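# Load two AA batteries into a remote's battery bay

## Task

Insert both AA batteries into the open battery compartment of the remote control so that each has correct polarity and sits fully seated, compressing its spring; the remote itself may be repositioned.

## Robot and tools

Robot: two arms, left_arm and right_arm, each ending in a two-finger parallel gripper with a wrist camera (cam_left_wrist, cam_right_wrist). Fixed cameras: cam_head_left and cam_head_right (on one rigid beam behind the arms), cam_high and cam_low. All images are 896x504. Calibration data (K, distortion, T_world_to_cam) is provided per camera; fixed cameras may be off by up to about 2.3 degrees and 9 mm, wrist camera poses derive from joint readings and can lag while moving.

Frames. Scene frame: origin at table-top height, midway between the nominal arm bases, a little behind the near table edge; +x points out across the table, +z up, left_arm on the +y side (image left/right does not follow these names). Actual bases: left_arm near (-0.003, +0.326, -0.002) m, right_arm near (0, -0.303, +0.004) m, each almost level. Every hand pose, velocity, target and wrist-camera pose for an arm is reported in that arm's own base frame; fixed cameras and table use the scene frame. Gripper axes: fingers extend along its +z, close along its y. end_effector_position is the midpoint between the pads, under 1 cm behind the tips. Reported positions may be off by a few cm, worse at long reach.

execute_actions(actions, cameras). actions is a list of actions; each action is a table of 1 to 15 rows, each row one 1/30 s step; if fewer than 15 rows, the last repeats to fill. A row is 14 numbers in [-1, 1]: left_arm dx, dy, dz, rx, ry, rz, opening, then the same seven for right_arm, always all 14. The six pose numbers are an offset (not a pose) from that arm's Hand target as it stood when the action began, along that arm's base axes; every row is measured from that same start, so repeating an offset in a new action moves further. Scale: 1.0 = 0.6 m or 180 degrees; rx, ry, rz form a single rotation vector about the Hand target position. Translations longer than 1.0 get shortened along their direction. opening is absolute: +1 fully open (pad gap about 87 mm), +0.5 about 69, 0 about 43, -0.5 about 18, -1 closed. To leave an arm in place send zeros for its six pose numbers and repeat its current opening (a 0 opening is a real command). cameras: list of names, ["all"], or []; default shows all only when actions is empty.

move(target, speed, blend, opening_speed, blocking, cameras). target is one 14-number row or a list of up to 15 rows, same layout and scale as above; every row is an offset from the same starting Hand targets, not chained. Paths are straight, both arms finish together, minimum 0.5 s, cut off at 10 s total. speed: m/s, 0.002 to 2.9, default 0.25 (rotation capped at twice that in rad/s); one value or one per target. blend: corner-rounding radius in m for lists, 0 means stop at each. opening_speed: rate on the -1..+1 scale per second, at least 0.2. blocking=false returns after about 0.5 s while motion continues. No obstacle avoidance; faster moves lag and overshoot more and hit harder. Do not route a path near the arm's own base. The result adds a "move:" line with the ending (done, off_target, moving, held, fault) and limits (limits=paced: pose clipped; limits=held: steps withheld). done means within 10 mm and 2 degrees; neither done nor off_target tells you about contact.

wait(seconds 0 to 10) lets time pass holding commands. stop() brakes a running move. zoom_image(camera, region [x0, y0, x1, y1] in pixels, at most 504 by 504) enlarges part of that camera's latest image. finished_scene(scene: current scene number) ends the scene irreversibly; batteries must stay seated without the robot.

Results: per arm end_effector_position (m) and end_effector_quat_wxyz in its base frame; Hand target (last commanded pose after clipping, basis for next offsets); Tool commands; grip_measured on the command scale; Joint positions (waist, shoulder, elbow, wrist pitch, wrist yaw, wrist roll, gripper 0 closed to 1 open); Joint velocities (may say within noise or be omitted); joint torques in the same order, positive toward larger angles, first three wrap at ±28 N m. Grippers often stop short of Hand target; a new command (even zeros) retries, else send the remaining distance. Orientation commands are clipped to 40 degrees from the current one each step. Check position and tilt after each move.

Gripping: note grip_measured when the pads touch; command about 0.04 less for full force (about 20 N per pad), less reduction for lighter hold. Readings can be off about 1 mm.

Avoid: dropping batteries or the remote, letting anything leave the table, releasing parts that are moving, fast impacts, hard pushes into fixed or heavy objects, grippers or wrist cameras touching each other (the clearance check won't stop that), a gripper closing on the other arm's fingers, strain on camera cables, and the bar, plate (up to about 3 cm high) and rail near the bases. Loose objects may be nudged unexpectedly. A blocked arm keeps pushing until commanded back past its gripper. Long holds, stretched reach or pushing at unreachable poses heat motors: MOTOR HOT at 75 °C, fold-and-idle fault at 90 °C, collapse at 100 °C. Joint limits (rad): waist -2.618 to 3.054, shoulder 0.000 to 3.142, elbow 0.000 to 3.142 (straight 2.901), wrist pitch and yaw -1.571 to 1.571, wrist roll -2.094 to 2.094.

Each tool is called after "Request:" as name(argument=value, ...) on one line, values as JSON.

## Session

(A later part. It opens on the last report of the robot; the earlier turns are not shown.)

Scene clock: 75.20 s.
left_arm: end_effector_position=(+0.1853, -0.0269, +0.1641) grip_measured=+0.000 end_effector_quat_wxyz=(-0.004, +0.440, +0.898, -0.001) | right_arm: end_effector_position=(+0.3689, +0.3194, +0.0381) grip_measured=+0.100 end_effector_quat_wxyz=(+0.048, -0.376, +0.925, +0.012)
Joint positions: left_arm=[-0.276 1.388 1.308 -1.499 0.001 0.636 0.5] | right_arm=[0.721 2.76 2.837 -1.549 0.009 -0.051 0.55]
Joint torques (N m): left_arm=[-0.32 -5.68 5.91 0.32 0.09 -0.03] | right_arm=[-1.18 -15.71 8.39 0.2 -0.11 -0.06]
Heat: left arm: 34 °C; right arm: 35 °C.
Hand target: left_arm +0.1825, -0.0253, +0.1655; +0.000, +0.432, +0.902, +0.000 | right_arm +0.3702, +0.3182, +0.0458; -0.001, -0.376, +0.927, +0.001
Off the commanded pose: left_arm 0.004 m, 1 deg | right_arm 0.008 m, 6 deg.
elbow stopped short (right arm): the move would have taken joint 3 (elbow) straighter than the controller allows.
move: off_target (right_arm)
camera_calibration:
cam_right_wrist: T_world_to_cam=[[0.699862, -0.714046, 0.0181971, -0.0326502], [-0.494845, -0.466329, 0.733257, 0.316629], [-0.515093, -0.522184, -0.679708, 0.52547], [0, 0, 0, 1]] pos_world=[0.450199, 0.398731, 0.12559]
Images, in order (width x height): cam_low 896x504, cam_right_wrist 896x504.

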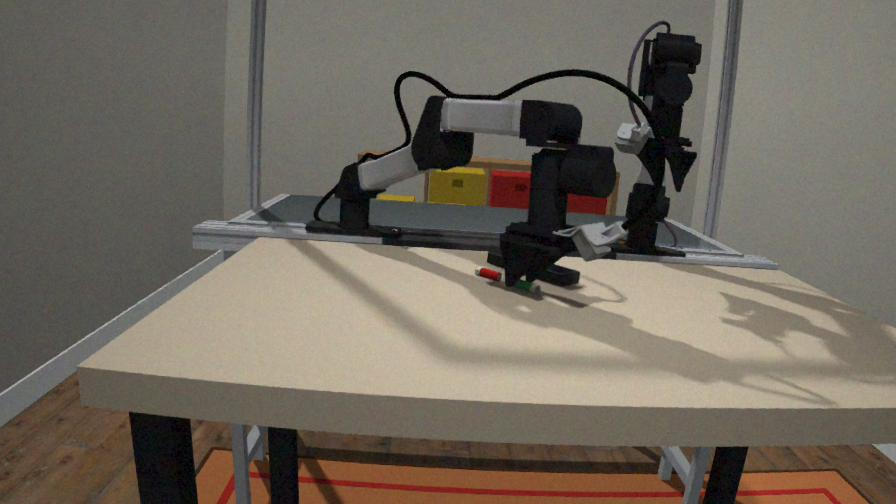

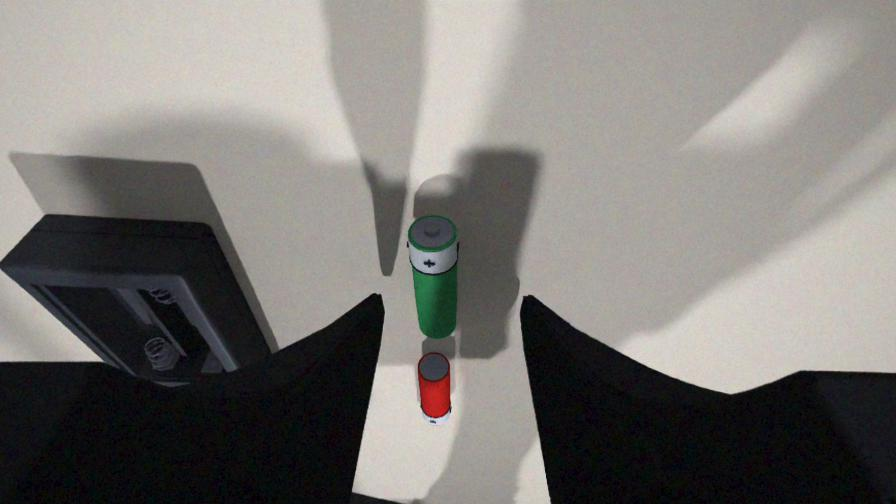

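Request:
move(target=[0,0,0,0,0,0,0,-0.004,0.005,-0.023,0,0,0,0.1], speed=0.1, cameras=["cam_right_wrist"])

Scene clock: 76.20 s.
left_arm: end_effector_position=(+0.1853, -0.0269, +0.1641) grip_measured=+0.000 end_effector_quat_wxyz=(-0.004, +0.440, +0.898, -0.001) | right_arm: end_effector_position=(+0.3678, +0.3185, +0.0299) grip_measured=+0.100 end_effector_quat_wxyz=(+0.040, -0.376, +0.926, +0.009)
Joint positions: left_arm=[-0.276 1.388 1.308 -1.499 0.001 0.636 0.5] | right_arm=[0.721 2.778 2.837 -1.549 0.009 -0.051 0.55]
Joint torques (N m): left_arm=[-0.29 -5.65 5.97 0.31 0.08 -0.02] | right_arm=[-0.58 -14.57 8.44 0.25 -0.1 0.02]
Heat: left arm: 33 °C; right arm: 35 °C.
Hand target: left_arm +0.1825, -0.0253, +0.1655; +0.000, +0.432, +0.902, +0.000 | right_arm +0.3678, +0.3212, +0.0321; -0.001, -0.376, +0.927, +0.001
Off the commanded pose: left_arm 0.004 m, 1 deg | right_arm 0.003 m, 5 deg.
elbow stopped short (right arm): the move would have taken joint 3 (elbow) straighter than the controller allows.
move: off_target (right_arm)
camera_calibration:
cam_right_wrist: T_world_to_cam=[[0.700065, -0.713878, 0.0169195, -0.0324706], [-0.484958, -0.457915, 0.74507, 0.315053], [-0.524142, -0.529803, -0.666771, 0.524203], [0, 0, 0, 1]] pos_world=[0.450276, 0.398812, 0.115336]
Images, in order (width x height): cam_right_wrist 896x504.

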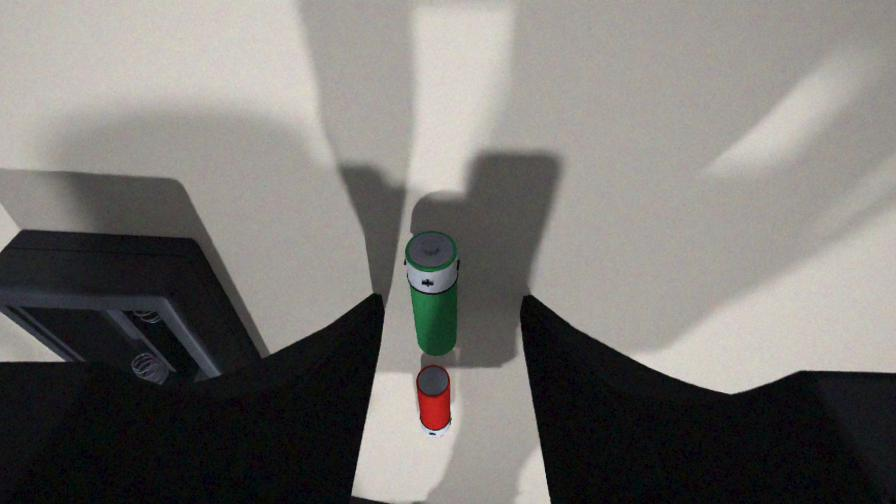

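Request:
move(target=[0,0,0,0,0,0,0,0.003,0.015,-0.012,0,0,0.005,0.1], speed=0.1, cameras=["cam_right_wrist"])

Scene clock: 77.10 s.
left_arm: end_effector_position=(+0.1853, -0.0269, +0.1641) grip_measured=+0.000 end_effector_quat_wxyz=(-0.004, +0.440, +0.898, -0.001) | right_arm: end_effector_position=(+0.3665, +0.3208, +0.0296) grip_measured=+0.100 end_effector_quat_wxyz=(+0.040, -0.378, +0.925, +0.010)
Joint positions: left_arm=[-0.276 1.388 1.308 -1.499 0.001 0.636 0.5] | right_arm=[0.726 2.78 2.842 -1.549 0.009 -0.051 0.55]
Joint torques (N m): left_arm=[-0.32 -5.68 5.96 0.32 0.09 -0.02] | right_arm=[0.13 -13.61 8.05 0.56 -0.11 -0.04]
Heat: left arm: 33 °C; right arm: 34 °C.
Hand target: left_arm +0.1825, -0.0253, +0.1655; +0.000, +0.432, +0.902, +0.000 | right_arm +0.3695, +0.3303, +0.0248; -0.001, -0.383, +0.924, +0.001
Off the commanded pose: left_arm 0.004 m, 1 deg | right_arm 0.011 m, 5 deg.
elbow stopped short (right arm): the move would have taken joint 3 (elbow) straighter than the controller allows.
move: off_target (right_arm)
camera_calibration:
cam_right_wrist: T_world_to_cam=[[0.703892, -0.710104, 0.016984, -0.0325354], [-0.483293, -0.461269, 0.744082, 0.316212], [-0.520541, -0.531962, -0.667872, 0.524003], [0, 0, 0, 1]] pos_world=[0.44849, 0.401505, 0.115232]
Images, in order (width x height): cam_right_wrist 896x504.

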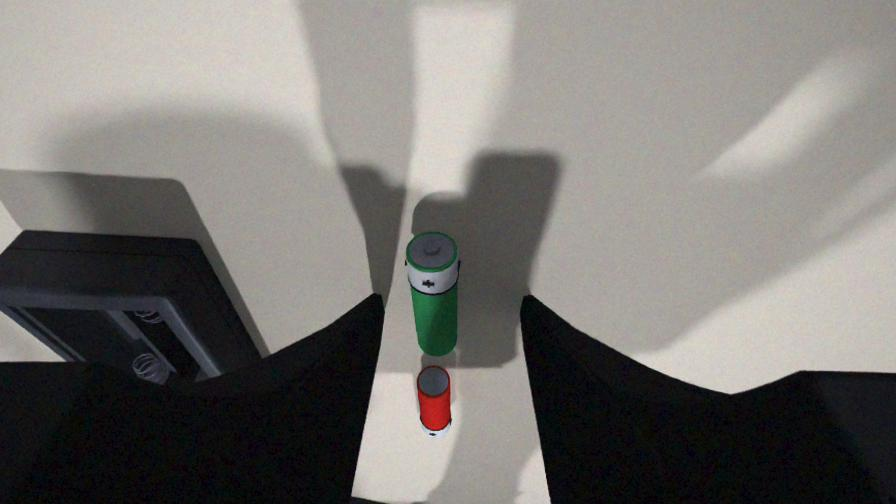

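Request:
move(target=[0,0,0,0,0,0,0,0,0,-0.005,0.039,-0.039,0,0.1], speed=0.1, cameras=["cam_right_wrist"])

Scene clock: 78.93 s.
left_arm: end_effector_position=(+0.1853, -0.0269, +0.1641) grip_measured=+0.000 end_effector_quat_wxyz=(-0.004, +0.440, +0.898, -0.001) | right_arm: end_effector_position=(+0.3663, +0.3213, +0.0293) grip_measured=+0.100 end_effector_quat_wxyz=(+0.067, -0.378, +0.923, +0.021)
Joint positions: left_arm=[-0.276 1.388 1.308 -1.499 0.001 0.636 0.5] | right_arm=[0.726 2.576 2.444 -1.299 0.005 -0.051 0.55]
Joint torques (N m): left_arm=[-0.31 -5.63 5.96 0.32 0.09 -0.01] | right_arm=[-0.17 -15.15 3.29 1.01 -0.18 -0.05]
Heat: left arm: 33 °C; right arm: 34 °C.
Hand target: left_arm +0.1825, -0.0253, +0.1655; +0.000, +0.432, +0.902, +0.000 | right_arm +0.3694, +0.3303, +0.0218; +0.079, -0.382, +0.920, +0.034
Off the commanded pose: left_arm 0.004 m, 1 deg | right_arm 0.012 m, 2 deg.
move: off_target (right_arm)
camera_calibration:
cam_right_wrist: T_world_to_cam=[[0.703411, -0.71058, 0.0170216, -0.0316974], [-0.512527, -0.490473, 0.704806, 0.337791], [-0.492473, -0.504492, -0.709196, 0.506094], [0, 0, 0, 1]] pos_world=[0.444661, 0.398475, 0.121382]
Images, in order (width x height): cam_right_wrist 896x504.

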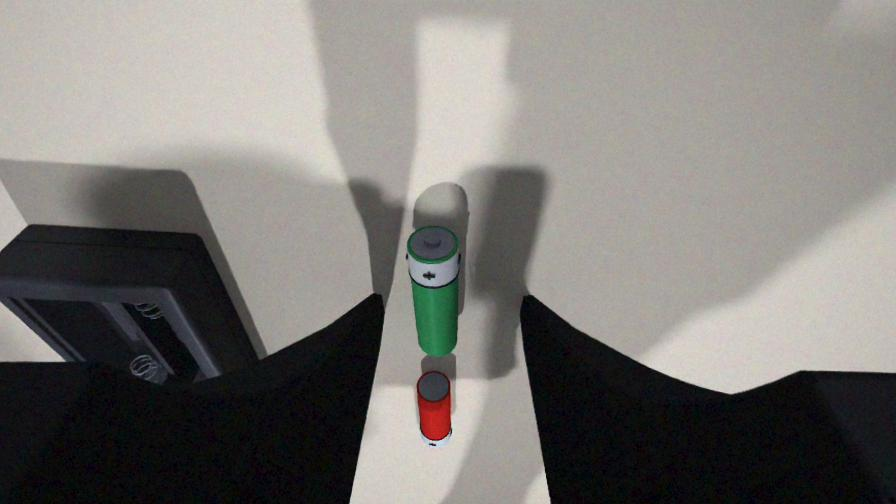

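Request:
move(target=[0,0,0,0,0,0,0,0.005,0.006,-0.006,0,0,0,0.1], speed=0.1, cameras=["cam_right_wrist"])

Scene clock: 79.77 s.
left_arm: end_effector_position=(+0.1853, -0.0269, +0.1641) grip_measured=+0.000 end_effector_quat_wxyz=(-0.004, +0.440, +0.898, -0.001) | right_arm: end_effector_position=(+0.3663, +0.3213, +0.0295) grip_measured=+0.100 end_effector_quat_wxyz=(+0.067, -0.378, +0.923, +0.021)
Joint positions: left_arm=[-0.276 1.388 1.308 -1.499 0.001 0.636 0.5] | right_arm=[0.726 2.576 2.444 -1.299 0.005 -0.051 0.55]
Joint torques (N m): left_arm=[-0.32 -5.68 5.98 0.32 0.09 -0.01] | right_arm=[-0.08 -12.48 6.86 0.93 -0.18 -0.04]
Heat: left arm: 33 °C; right arm: 34 °C.
Hand target: left_arm +0.1825, -0.0253, +0.1655; +0.000, +0.432, +0.902, +0.000 | right_arm +0.3725, +0.3339, +0.0184; +0.079, -0.382, +0.920, +0.034
Off the commanded pose: left_arm 0.004 m, 1 deg | right_arm 0.018 m, 2 deg.
move: off_target (right_arm)
camera_calibration:
cam_right_wrist: T_world_to_cam=[[0.703441, -0.710549, 0.0170718, -0.031733], [-0.512675, -0.490617, 0.704599, 0.3378], [-0.492276, -0.504396, -0.709401, 0.506135], [0, 0, 0, 1]] pos_world=[0.444662, 0.398475, 0.121581]
Images, in order (width x height): cam_right_wrist 896x504.

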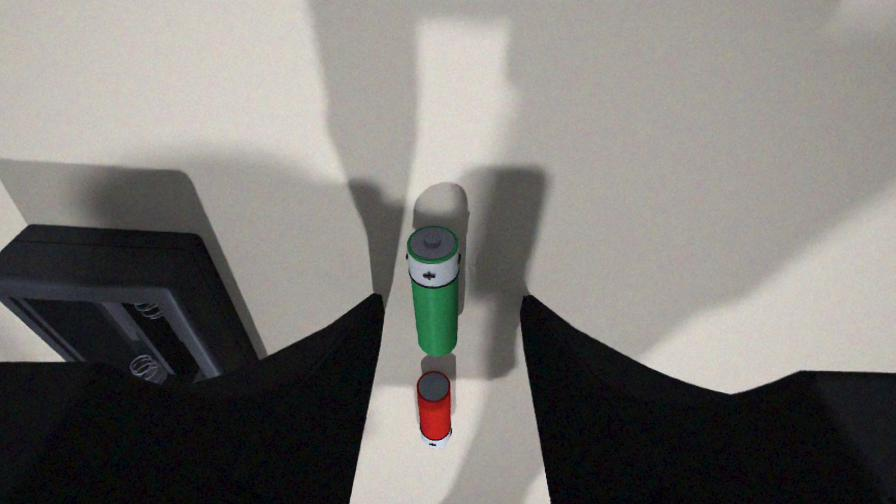

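Request:
move(target=[0,0,0,0,0,0,0,-0.0035,-0.0158,0.026,0,0,0,0.1], speed=0.1, cameras=["cam_right_wrist"])

Scene clock: 80.67 s.
left_arm: end_effector_position=(+0.1853, -0.0269, +0.1641) grip_measured=+0.000 end_effector_quat_wxyz=(-0.004, +0.440, +0.898, -0.001) | right_arm: end_effector_position=(+0.3665, +0.3213, +0.0299) grip_measured=+0.100 end_effector_quat_wxyz=(+0.067, -0.380, +0.922, +0.022)
Joint positions: left_arm=[-0.276 1.388 1.308 -1.499 0.001 0.636 0.5] | right_arm=[0.725 2.575 2.444 -1.299 0.002 -0.056 0.55]
Joint torques (N m): left_arm=[-0.29 -5.65 5.96 0.32 0.08 -0.01] | right_arm=[-1.01 -16.92 4.57 0.73 -0.17 -0.09]
Heat: left arm: 33 °C; right arm: 34 °C.
Hand target: left_arm +0.1825, -0.0253, +0.1655; +0.000, +0.432, +0.902, +0.000 | right_arm +0.3704, +0.3244, +0.0339; +0.079, -0.382, +0.920, +0.034
Off the commanded pose: left_arm 0.004 m, 1 deg | right_arm 0.006 m, 2 deg.
move: done
camera_calibration:
cam_right_wrist: T_world_to_cam=[[0.706441, -0.707627, 0.0143415, -0.0337707], [-0.509708, -0.494586, 0.703977, 0.337789], [-0.49106, -0.504628, -0.710078, 0.506125], [0, 0, 0, 1]] pos_world=[0.444568, 0.398573, 0.122077]
Images, in order (width x height): cam_right_wrist 896x504.

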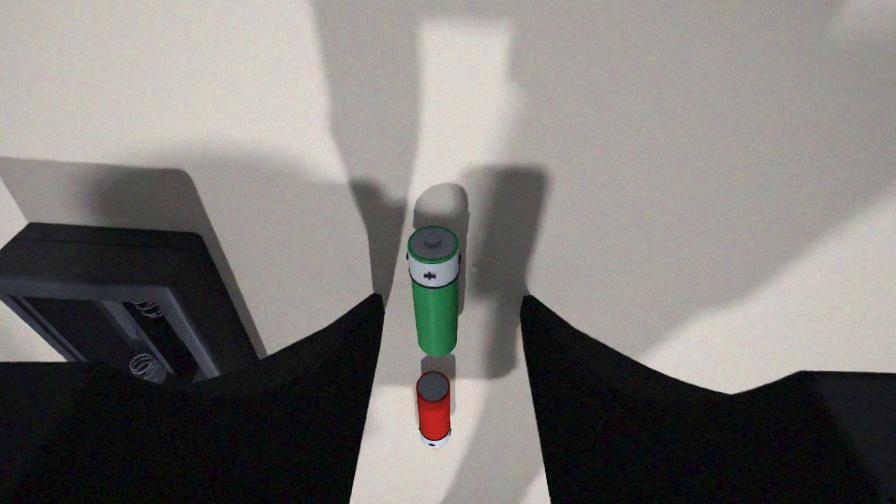

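Request:
move(target=[[0,0,0,0,0,0,0,0.005,0.011,0.008,0,0,0,0.1],[0,0,0,0,0,0,0,0.005,0.011,0.008,0,0,0,-0.3]], speed=0.1, opening_speed=1, cameras=["cam_right_wrist"])

Scene clock: 82.63 s.
left_arm: end_effector_position=(+0.1853, -0.0269, +0.1641) grip_measured=+0.000 end_effector_quat_wxyz=(-0.004, +0.440, +0.898, -0.001) | right_arm: end_effector_position=(+0.3752, +0.3298, +0.0362) grip_measured=-0.300 end_effector_quat_wxyz=(+0.084, -0.379, +0.921, +0.030)
Joint positions: left_arm=[-0.276 1.388 1.308 -1.499 0.001 0.636 0.5] | right_arm=[0.725 2.608 2.532 -1.316 -0.001 -0.056 0.35]
Joint torques (N m): left_arm=[-0.29 -5.71 5.97 0.32 0.07 0] | right_arm=[-0.46 -14.32 8.92 0.32 -0.12 -0.04]
Heat: left arm: 32 °C; right arm: 33 °C.
Hand target: left_arm +0.1825, -0.0253, +0.1655; +0.000, +0.432, +0.902, +0.000 | right_arm +0.3734, +0.3310, +0.0387; +0.079, -0.382, +0.920, +0.034
Off the commanded pose: left_arm 0.004 m, 1 deg | right_arm 0.003 m, 1 deg.
move: done
camera_calibration:
cam_right_wrist: T_world_to_cam=[[0.706491, -0.707598, 0.0132495, -0.0340126], [-0.527393, -0.513899, 0.676582, 0.356077], [-0.47194, -0.484987, -0.736248, 0.506412], [0, 0, 0, 1]] pos_world=[0.450818, 0.404524, 0.13238]
Images, in order (width x height): cam_right_wrist 896x504.

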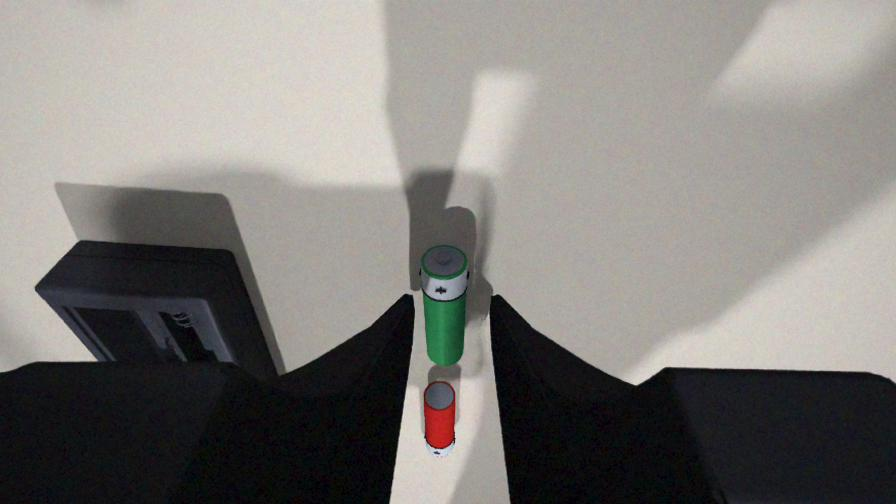

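Request:
move(target=[[0,0,0,0,0,0,0,-0.001,0.001,-0.006,0,0,0,-0.3],[0,0,0,0,0,0,0,-0.001,0.001,-0.006,0,0,0,-0.78]], speed=0.1, opening_speed=1, cameras=["cam_right_wrist"])

Scene clock: 84.20 s.
left_arm: end_effector_position=(+0.1853, -0.0269, +0.1641) grip_measured=+0.000 end_effector_quat_wxyz=(-0.004, +0.440, +0.898, -0.001) | right_arm: end_effector_position=(+0.3751, +0.3299, +0.0362) grip_measured=-0.586 end_effector_quat_wxyz=(+0.084, -0.379, +0.921, +0.030)
Joint positions: left_arm=[-0.276 1.388 1.308 -1.499 0.001 0.636 0.5] | right_arm=[0.725 2.608 2.532 -1.316 -0.002 -0.056 0.207]
Joint torques (N m): left_arm=[-0.31 -5.65 6 0.32 0.08 -0.01] | right_arm=[-0.31 -14.61 7.04 0.47 -0.11 -0.02]
Heat: left arm: 32 °C; right arm: 33 °C.
Hand target: left_arm +0.1825, -0.0253, +0.1655; +0.000, +0.432, +0.902, +0.000 | right_arm +0.3728, +0.3316, +0.0351; +0.079, -0.382, +0.920, +0.034
Off the commanded pose: left_arm 0.004 m, 1 deg | right_arm 0.003 m, 1 deg.
move: done
camera_calibration:
cam_right_wrist: T_world_to_cam=[[0.706619, -0.707484, 0.0124629, -0.0338698], [-0.526988, -0.514427, 0.676498, 0.356118], [-0.4722, -0.484594, -0.736339, 0.506384], [0, 0, 0, 1]] pos_world=[0.450718, 0.404625, 0.13238]
Images, in order (width x height): cam_right_wrist 896x504.

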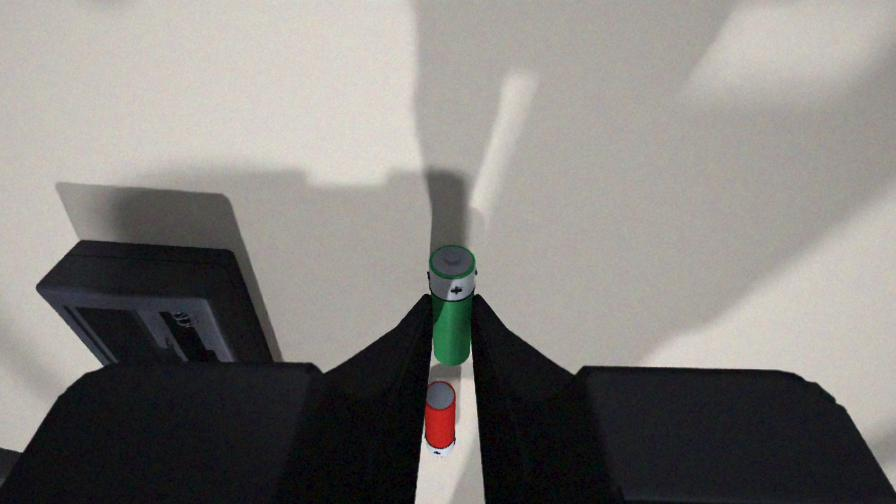

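Request:
move(target=[[0,0,0,0,0,0,0,0,0,0.1,0,0,0,-0.78],[0,0,0,0,0,0,0,-0.128,0.0987,0.11,0.112,-0.1235,-0.030,-0.78]], blend=[0.02,0], speed=0.2, cameras=["cam_right_wrist","cam_left_wrist","cam_low","cam_head_left"])

Request:
zoom_image(camera="cam_right_wrist", region=[330, 170, 580, 420])

Request:
zoom_image(camera="cam_low", region=[450, 150, 630, 300])

Scene clock: 87.97 s.
left_arm: end_effector_position=(+0.1853, -0.0269, +0.1641) grip_measured=+0.000 end_effector_quat_wxyz=(-0.004, +0.440, +0.898, -0.001) | right_arm: end_effector_position=(+0.2934, +0.3875, +0.0838) grip_measured=-0.586 end_effector_quat_wxyz=(+0.297, -0.332, +0.890, +0.103)
Joint positions: left_arm=[-0.276 1.388 1.308 -1.499 0.001 0.636 0.5] | right_arm=[0.964 1.985 1.563 -0.529 0.161 0.199 0.207]
Joint torques (N m): left_arm=[-0.32 -5.74 5.96 0.32 0.09 -0.01] | right_arm=[-0.28 -15.42 5.42 1.53 0.24 0.17]
Heat: left arm: 32 °C; right arm: 36 °C.
Hand target: left_arm +0.1825, -0.0253, +0.1655; +0.000, +0.432, +0.902, +0.000 | right_arm +0.2960, +0.3908, +0.1011; +0.321, -0.318, +0.885, +0.116
Off the commanded pose: left_arm 0.004 m, 1 deg | right_arm 0.018 m, 4 deg.
move: off_target (right_arm)
camera_calibration:
cam_left_wrist: T_world_to_cam=[[-0.786549, -0.617167, 0.0211126, 0.121419], [-0.375982, 0.505732, 0.776449, -0.0230424], [-0.489876, 0.602777, -0.629827, 0.355416], [0, 0, 0, 1]] pos_world=[0.260948, -0.127647, 0.239178]
cam_right_wrist: T_world_to_cam=[[0.652263, -0.757742, 0.0194689, 0.098768], [-0.731282, -0.622313, 0.2792, 0.445493], [-0.199446, -0.196349, -0.960035, 0.357873], [0, 0, 0, 1]] pos_world=[0.332735, 0.422345, 0.217266]
Images, in order (width x height): cam_head_left 896x504, cam_low 896x504, cam_left_wrist 896x504, cam_right_wrist 896x504.

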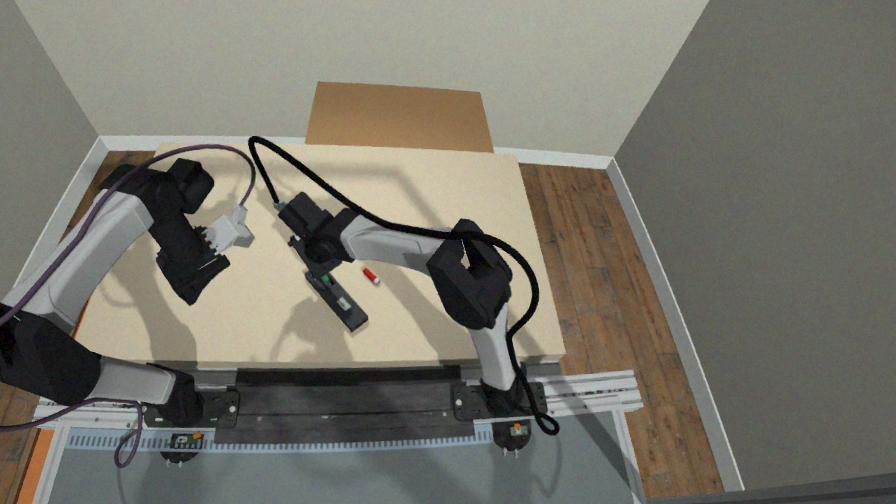

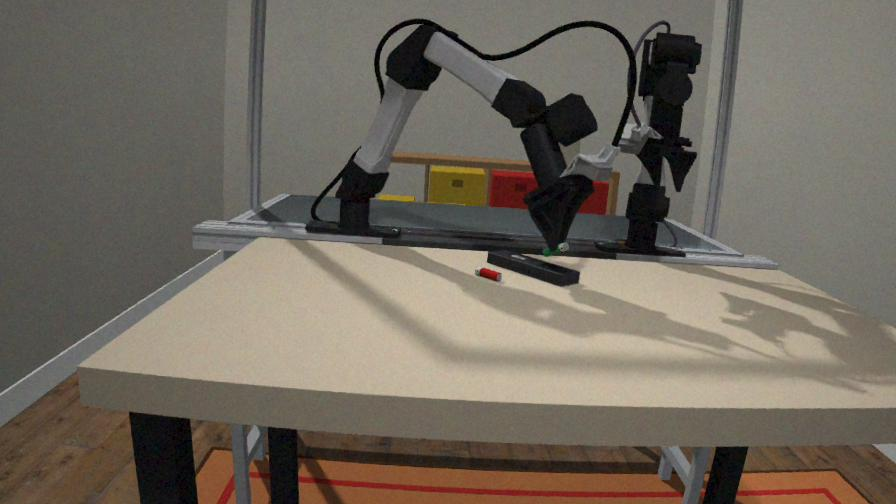

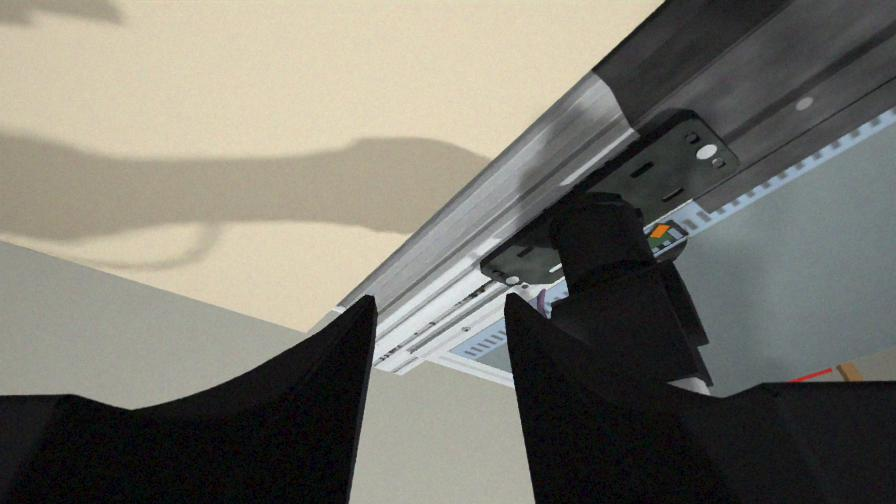

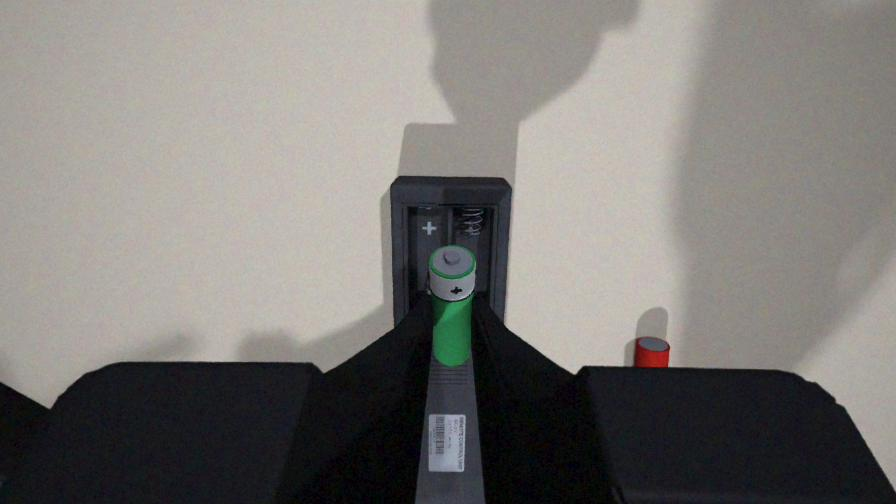

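Scaled by 2.016 from the camera's 896x504 image, which has a finer 1280x720 frame.

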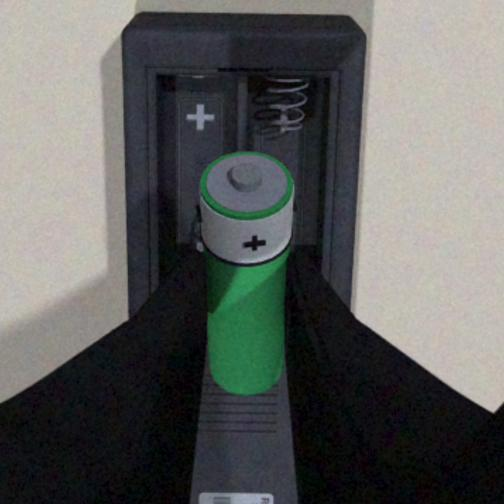

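Scaled by 2.800 from the camera's 896x504 image, which has a finer 1280x720 frame.

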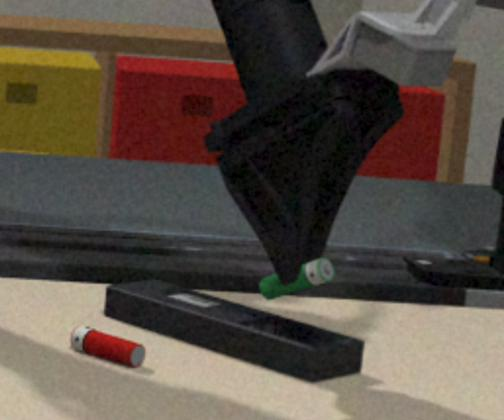

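Request:
move(target=[0,0,0,0,0,0,0,0,0.023,-0.012,0,0,0,-0.78], speed=0.1, cameras=["cam_right_wrist","cam_low"])

Request:
zoom_image(camera="cam_right_wrist", region=[330, 170, 580, 420])

Request:
zoom_image(camera="cam_low", region=[480, 200, 620, 300])

Scene clock: 89.60 s.
left_arm: end_effector_position=(+0.1853, -0.0269, +0.1641) grip_measured=+0.000 end_effector_quat_wxyz=(-0.004, +0.440, +0.898, -0.001) | right_arm: end_effector_position=(+0.2899, +0.3922, +0.0848) grip_measured=-0.586 end_effector_quat_wxyz=(+0.301, -0.329, +0.889, +0.105)
Joint positions: left_arm=[-0.276 1.388 1.308 -1.499 0.001 0.636 0.5] | right_arm=[0.978 1.985 1.563 -0.521 0.172 0.213 0.207]
Joint torques (N m): left_arm=[-0.29 -5.67 5.94 0.33 0.07 -0.01] | right_arm=[0.12 -10.78 9.07 1.53 0.27 0.17]
Heat: left arm: 32 °C; right arm: 36 °C.
Hand target: left_arm +0.1825, -0.0253, +0.1655; +0.000, +0.432, +0.902, +0.000 | right_arm +0.2960, +0.4045, +0.0939; +0.321, -0.318, +0.885, +0.116
Off the commanded pose: left_arm 0.004 m, 1 deg | right_arm 0.016 m, 3 deg.
move: off_target (right_arm)
camera_calibration:
cam_right_wrist: T_world_to_cam=[[0.64956, -0.760109, 0.0175057, 0.106466], [-0.735016, -0.621894, 0.270185, 0.447229], [-0.194483, -0.188368, -0.962649, 0.354699], [0, 0, 0, 1]] pos_world=[0.328547, 0.425869, 0.218752]
Images, in order (width x height): cam_low 896x504, cam_right_wrist 896x504.

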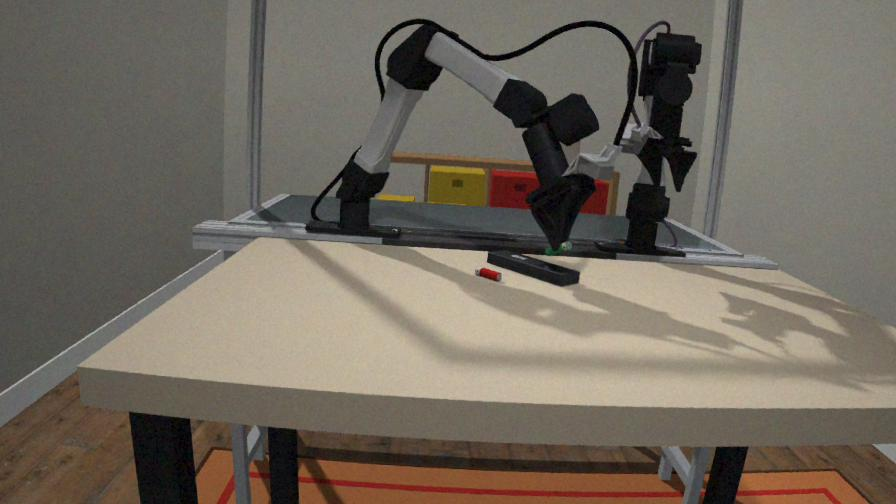

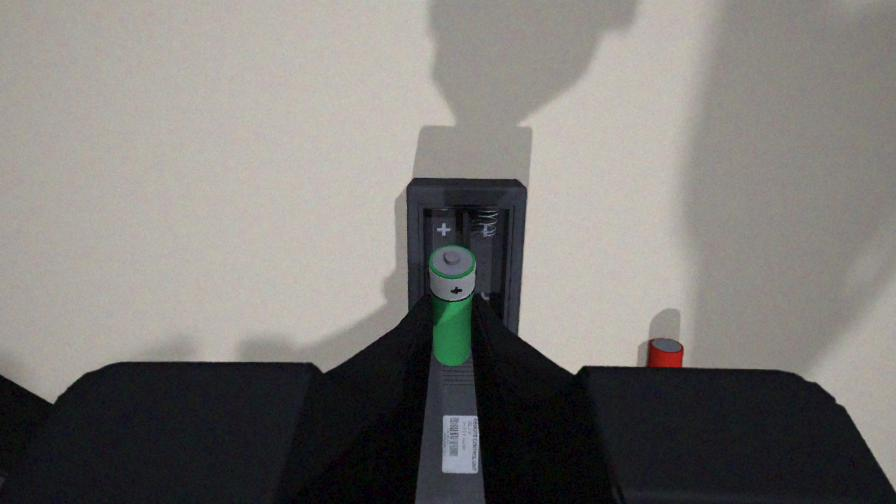

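Scaled by 2.016 from the camera's 896x504 image, which has a finer 1280x720 frame.

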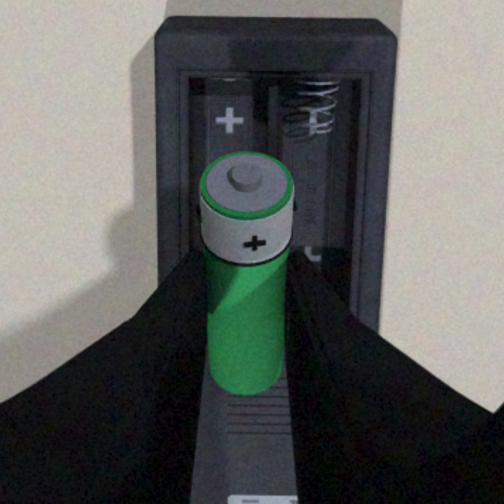

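Scaled by 3.600 from the camera's 896x504 image, which has a finer 1280x720 frame.

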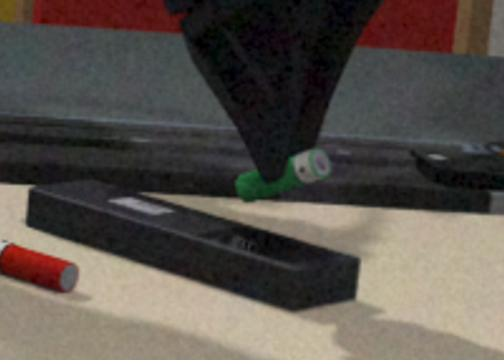

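Request:
move(target=[0,0,0,0,0,0,0,0.007,0.008,-0.02,0,0,0,-0.78], speed=0.1, cameras=["cam_right_wrist"])

Request:
zoom_image(camera="cam_right_wrist", region=[330, 170, 580, 420])

Scene clock: 91.03 s.
left_arm: end_effector_position=(+0.1853, -0.0269, +0.1641) grip_measured=+0.000 end_effector_quat_wxyz=(-0.004, +0.440, +0.898, -0.001) | right_arm: end_effector_position=(+0.2935, +0.3974, +0.0723) grip_measured=-0.586 end_effector_quat_wxyz=(+0.300, -0.329, +0.889, +0.104)
Joint positions: left_arm=[-0.276 1.388 1.308 -1.499 0.001 0.636 0.5] | right_arm=[0.978 2.019 1.563 -0.488 0.173 0.214 0.207]
Joint torques (N m): left_arm=[-0.34 -5.71 5.98 0.31 0.08 -0.02] | right_arm=[-0.06 -11.3 8.96 1.51 0.24 0.14]
Heat: left arm: 31 °C; right arm: 37 °C.
Hand target: left_arm +0.1825, -0.0253, +0.1655; +0.000, +0.432, +0.902, +0.000 | right_arm +0.3003, +0.4094, +0.0819; +0.321, -0.318, +0.885, +0.116
Off the commanded pose: left_arm 0.004 m, 1 deg | right_arm 0.017 m, 3 deg.
move: off_target (right_arm)
camera_calibration:
cam_right_wrist: T_world_to_cam=[[0.648761, -0.760778, 0.0180628, 0.108751], [-0.735528, -0.620786, 0.271337, 0.456099], [-0.195214, -0.189319, -0.962315, 0.344872], [0, 0, 0, 1]] pos_world=[0.332244, 0.431166, 0.206154]
Images, in order (width x height): cam_right_wrist 896x504.

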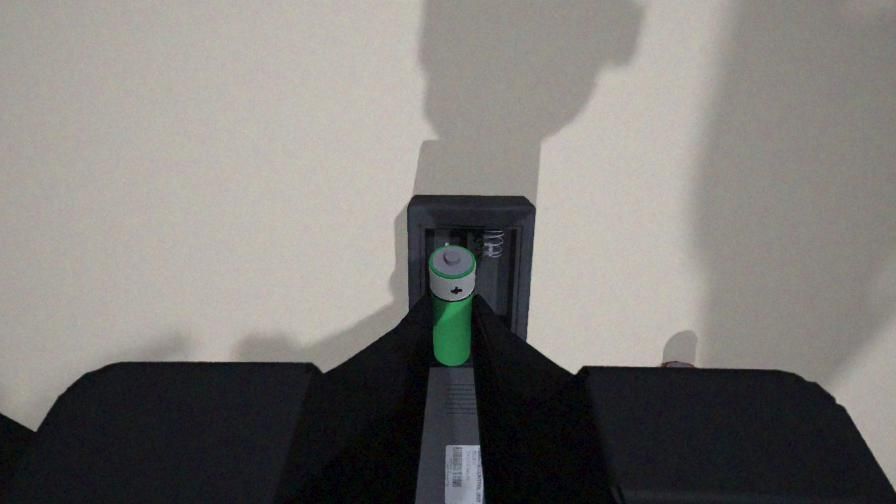

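Scaled by 2.016 from the camera's 896x504 image, which has a finer 1280x720 frame.

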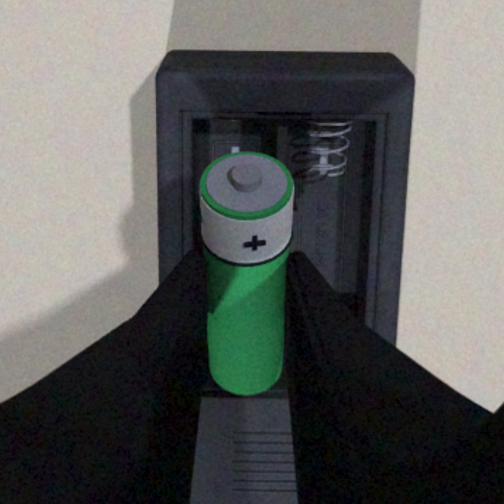

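Request:
move(target=[0,0,0,0,0,0,0,0.002,0.002,-0.018,0,0,0,-0.78], speed=0.06, cameras=["cam_right_wrist"])

Request:
zoom_image(camera="cam_right_wrist", region=[330, 170, 580, 420])

Scene clock: 92.30 s.
left_arm: end_effector_position=(+0.1853, -0.0269, +0.1641) grip_measured=+0.000 end_effector_quat_wxyz=(-0.004, +0.440, +0.898, -0.001) | right_arm: end_effector_position=(+0.2975, +0.4034, +0.0685) grip_measured=-0.586 end_effector_quat_wxyz=(+0.308, -0.327, +0.887, +0.110)
Joint positions: left_arm=[-0.276 1.388 1.308 -1.499 0.001 0.636 0.5] | right_arm=[0.978 2.036 1.563 -0.453 0.173 0.214 0.207]
Joint torques (N m): left_arm=[-0.29 -5.64 6.01 0.32 0.09 -0.01] | right_arm=[-0.14 -11.32 7.12 1.55 0.23 0.13]
Heat: left arm: 31 °C; right arm: 37 °C.
Hand target: left_arm +0.1825, -0.0253, +0.1655; +0.000, +0.432, +0.902, +0.000 | right_arm +0.3014, +0.4106, +0.0710; +0.320, -0.318, +0.885, +0.116
Off the commanded pose: left_arm 0.004 m, 1 deg | right_arm 0.009 m, 2 deg.
move: done
camera_calibration:
cam_right_wrist: T_world_to_cam=[[0.648599, -0.76102, 0.0129719, 0.111215], [-0.73832, -0.624928, 0.253671, 0.467517], [-0.184942, -0.174108, -0.967204, 0.33433], [0, 0, 0, 1]] pos_world=[0.334875, 0.435011, 0.203327]
Images, in order (width x height): cam_right_wrist 896x504.

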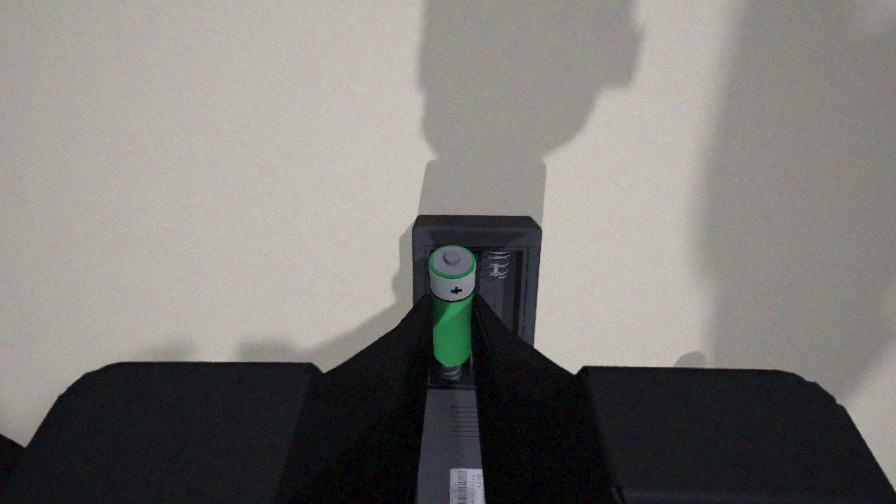

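Scaled by 2.016 from the camera's 896x504 image, which has a finer 1280x720 frame.

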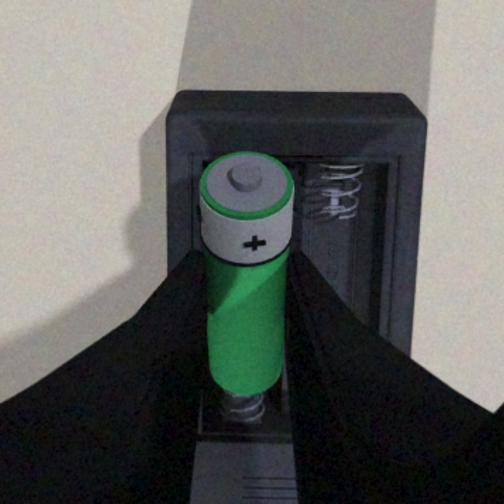

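Request:
move(target=[0,0,0,0,0,0,0,-0.001,-0.002,-0.017,0,0,0,-0.78], speed=0.05, cameras=["cam_right_wrist","cam_low"])

Request:
zoom_image(camera="cam_right_wrist", region=[330, 170, 580, 420])

Request:
zoom_image(camera="cam_low", region=[480, 200, 620, 300])

Scene clock: 93.67 s.
left_arm: end_effector_position=(+0.1853, -0.0269, +0.1641) grip_measured=+0.000 end_effector_quat_wxyz=(-0.004, +0.440, +0.898, -0.001) | right_arm: end_effector_position=(+0.2995, +0.4064, +0.0642) grip_measured=-0.586 end_effector_quat_wxyz=(+0.314, -0.326, +0.885, +0.114)
Joint positions: left_arm=[-0.276 1.388 1.308 -1.499 0.001 0.636 0.5] | right_arm=[0.978 2.042 1.547 -0.414 0.173 0.214 0.207]
Joint torques (N m): left_arm=[-0.32 -5.68 5.96 0.32 0.08 -0.01] | right_arm=[-0.18 -11.4 5.52 1.59 0.22 0.12]
Heat: left arm: 31 °C; right arm: 37 °C.
Hand target: left_arm +0.1825, -0.0253, +0.1655; +0.000, +0.432, +0.902, +0.000 | right_arm +0.3009, +0.4095, +0.0610; +0.321, -0.318, +0.885, +0.116
Off the commanded pose: left_arm 0.004 m, 1 deg | right_arm 0.005 m, 1 deg.
move: done
camera_calibration:
cam_right_wrist: T_world_to_cam=[[0.648526, -0.761143, 0.00869408, 0.112666], [-0.740508, -0.628218, 0.238725, 0.4749], [-0.176242, -0.161257, -0.971048, 0.323419], [0, 0, 0, 1]] pos_world=[0.3356, 0.43625, 0.199705]
Images, in order (width x height): cam_low 896x504, cam_right_wrist 896x504.

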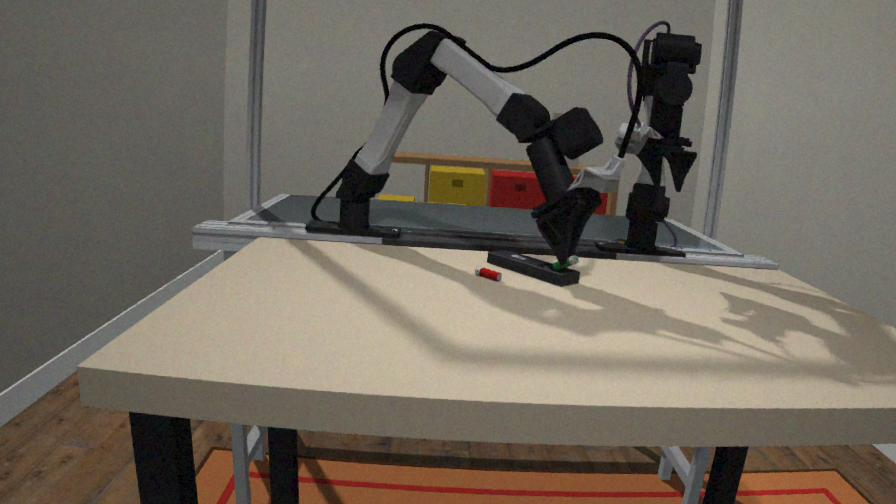

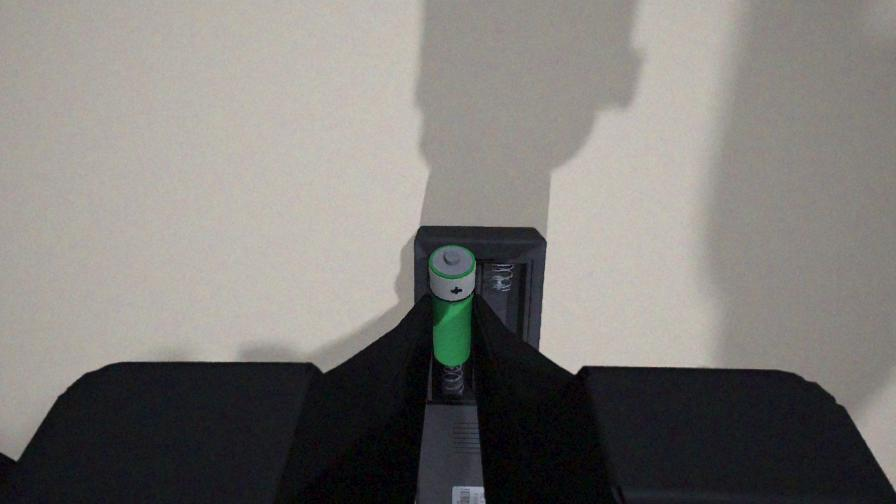

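Scaled by 2.016 from the camera's 896x504 image, which has a finer 1280x720 frame.

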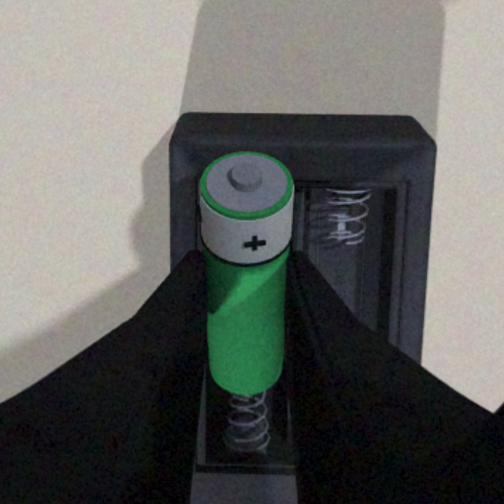

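Scaled by 3.600 from the camera's 896x504 image, which has a finer 1280x720 frame.

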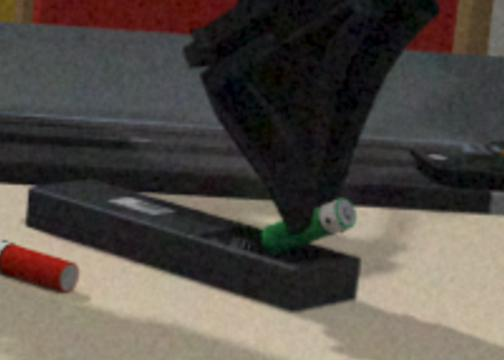

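Request:
move(target=[0,0,0,0,0,0,0,-0.006,-0.0065,-0.012,0,0,0,-0.78], speed=0.05, cameras=["cam_right_wrist","cam_low"])

Request:
zoom_image(camera="cam_right_wrist", region=[330, 170, 580, 420])

Request:
zoom_image(camera="cam_low", region=[480, 200, 620, 300])

Scene clock: 94.70 s.
left_arm: end_effector_position=(+0.1853, -0.0269, +0.1641) grip_measured=+0.000 end_effector_quat_wxyz=(-0.004, +0.440, +0.898, -0.001) | right_arm: end_effector_position=(+0.2987, +0.4048, +0.0555) grip_measured=-0.586 end_effector_quat_wxyz=(+0.315, -0.325, +0.884, +0.115)
Joint positions: left_arm=[-0.276 1.388 1.308 -1.499 0.001 0.636 0.5] | right_arm=[0.978 2.042 1.509 -0.373 0.174 0.214 0.207]
Joint torques (N m): left_arm=[-0.31 -5.64 5.97 0.32 0.08 -0.02] | right_arm=[0.05 -12.44 4.63 1.54 0.22 0.15]
Heat: left arm: 31 °C; right arm: 37 °C.
Hand target: left_arm +0.1825, -0.0253, +0.1655; +0.000, +0.432, +0.902, +0.000 | right_arm +0.2973, +0.4055, +0.0538; +0.321, -0.318, +0.885, +0.116
Off the commanded pose: left_arm 0.004 m, 1 deg | right_arm 0.002 m, 1 deg.
move: done
camera_calibration:
cam_right_wrist: T_world_to_cam=[[0.647962, -0.761626, 0.00844104, 0.112456], [-0.741623, -0.628341, 0.234911, 0.476089], [-0.17361, -0.158473, -0.97198, 0.312751], [0, 0, 0, 1]] pos_world=[0.334508, 0.434358, 0.1912]
Images, in order (width x height): cam_low 896x504, cam_right_wrist 896x504.

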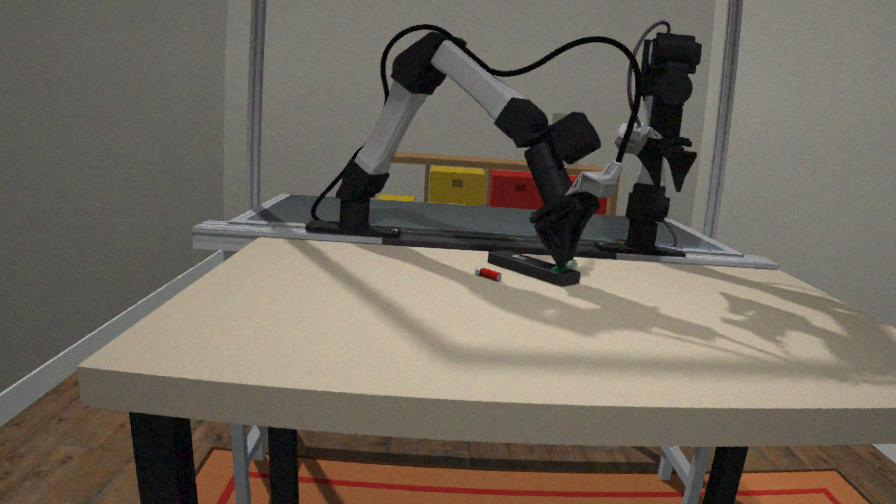

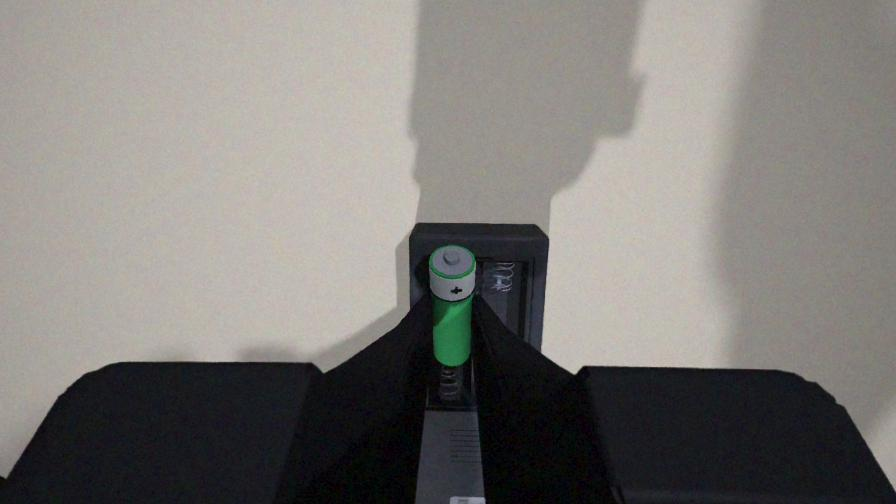

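Scaled by 2.016 from the camera's 896x504 image, which has a finer 1280x720 frame.

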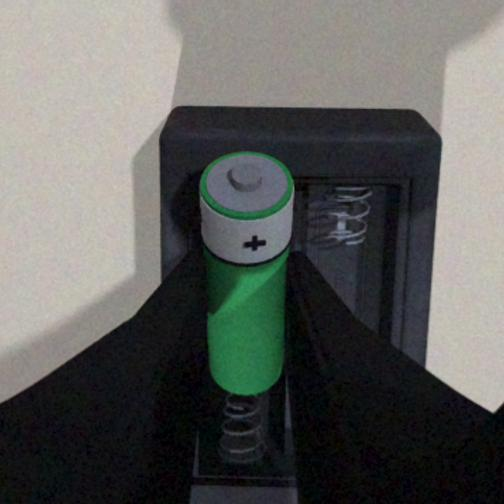

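Scaled by 3.600 from the camera's 896x504 image, which has a finer 1280x720 frame.

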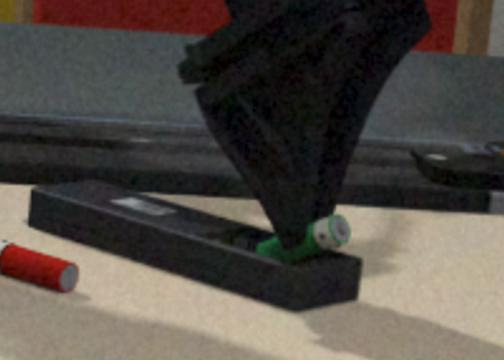

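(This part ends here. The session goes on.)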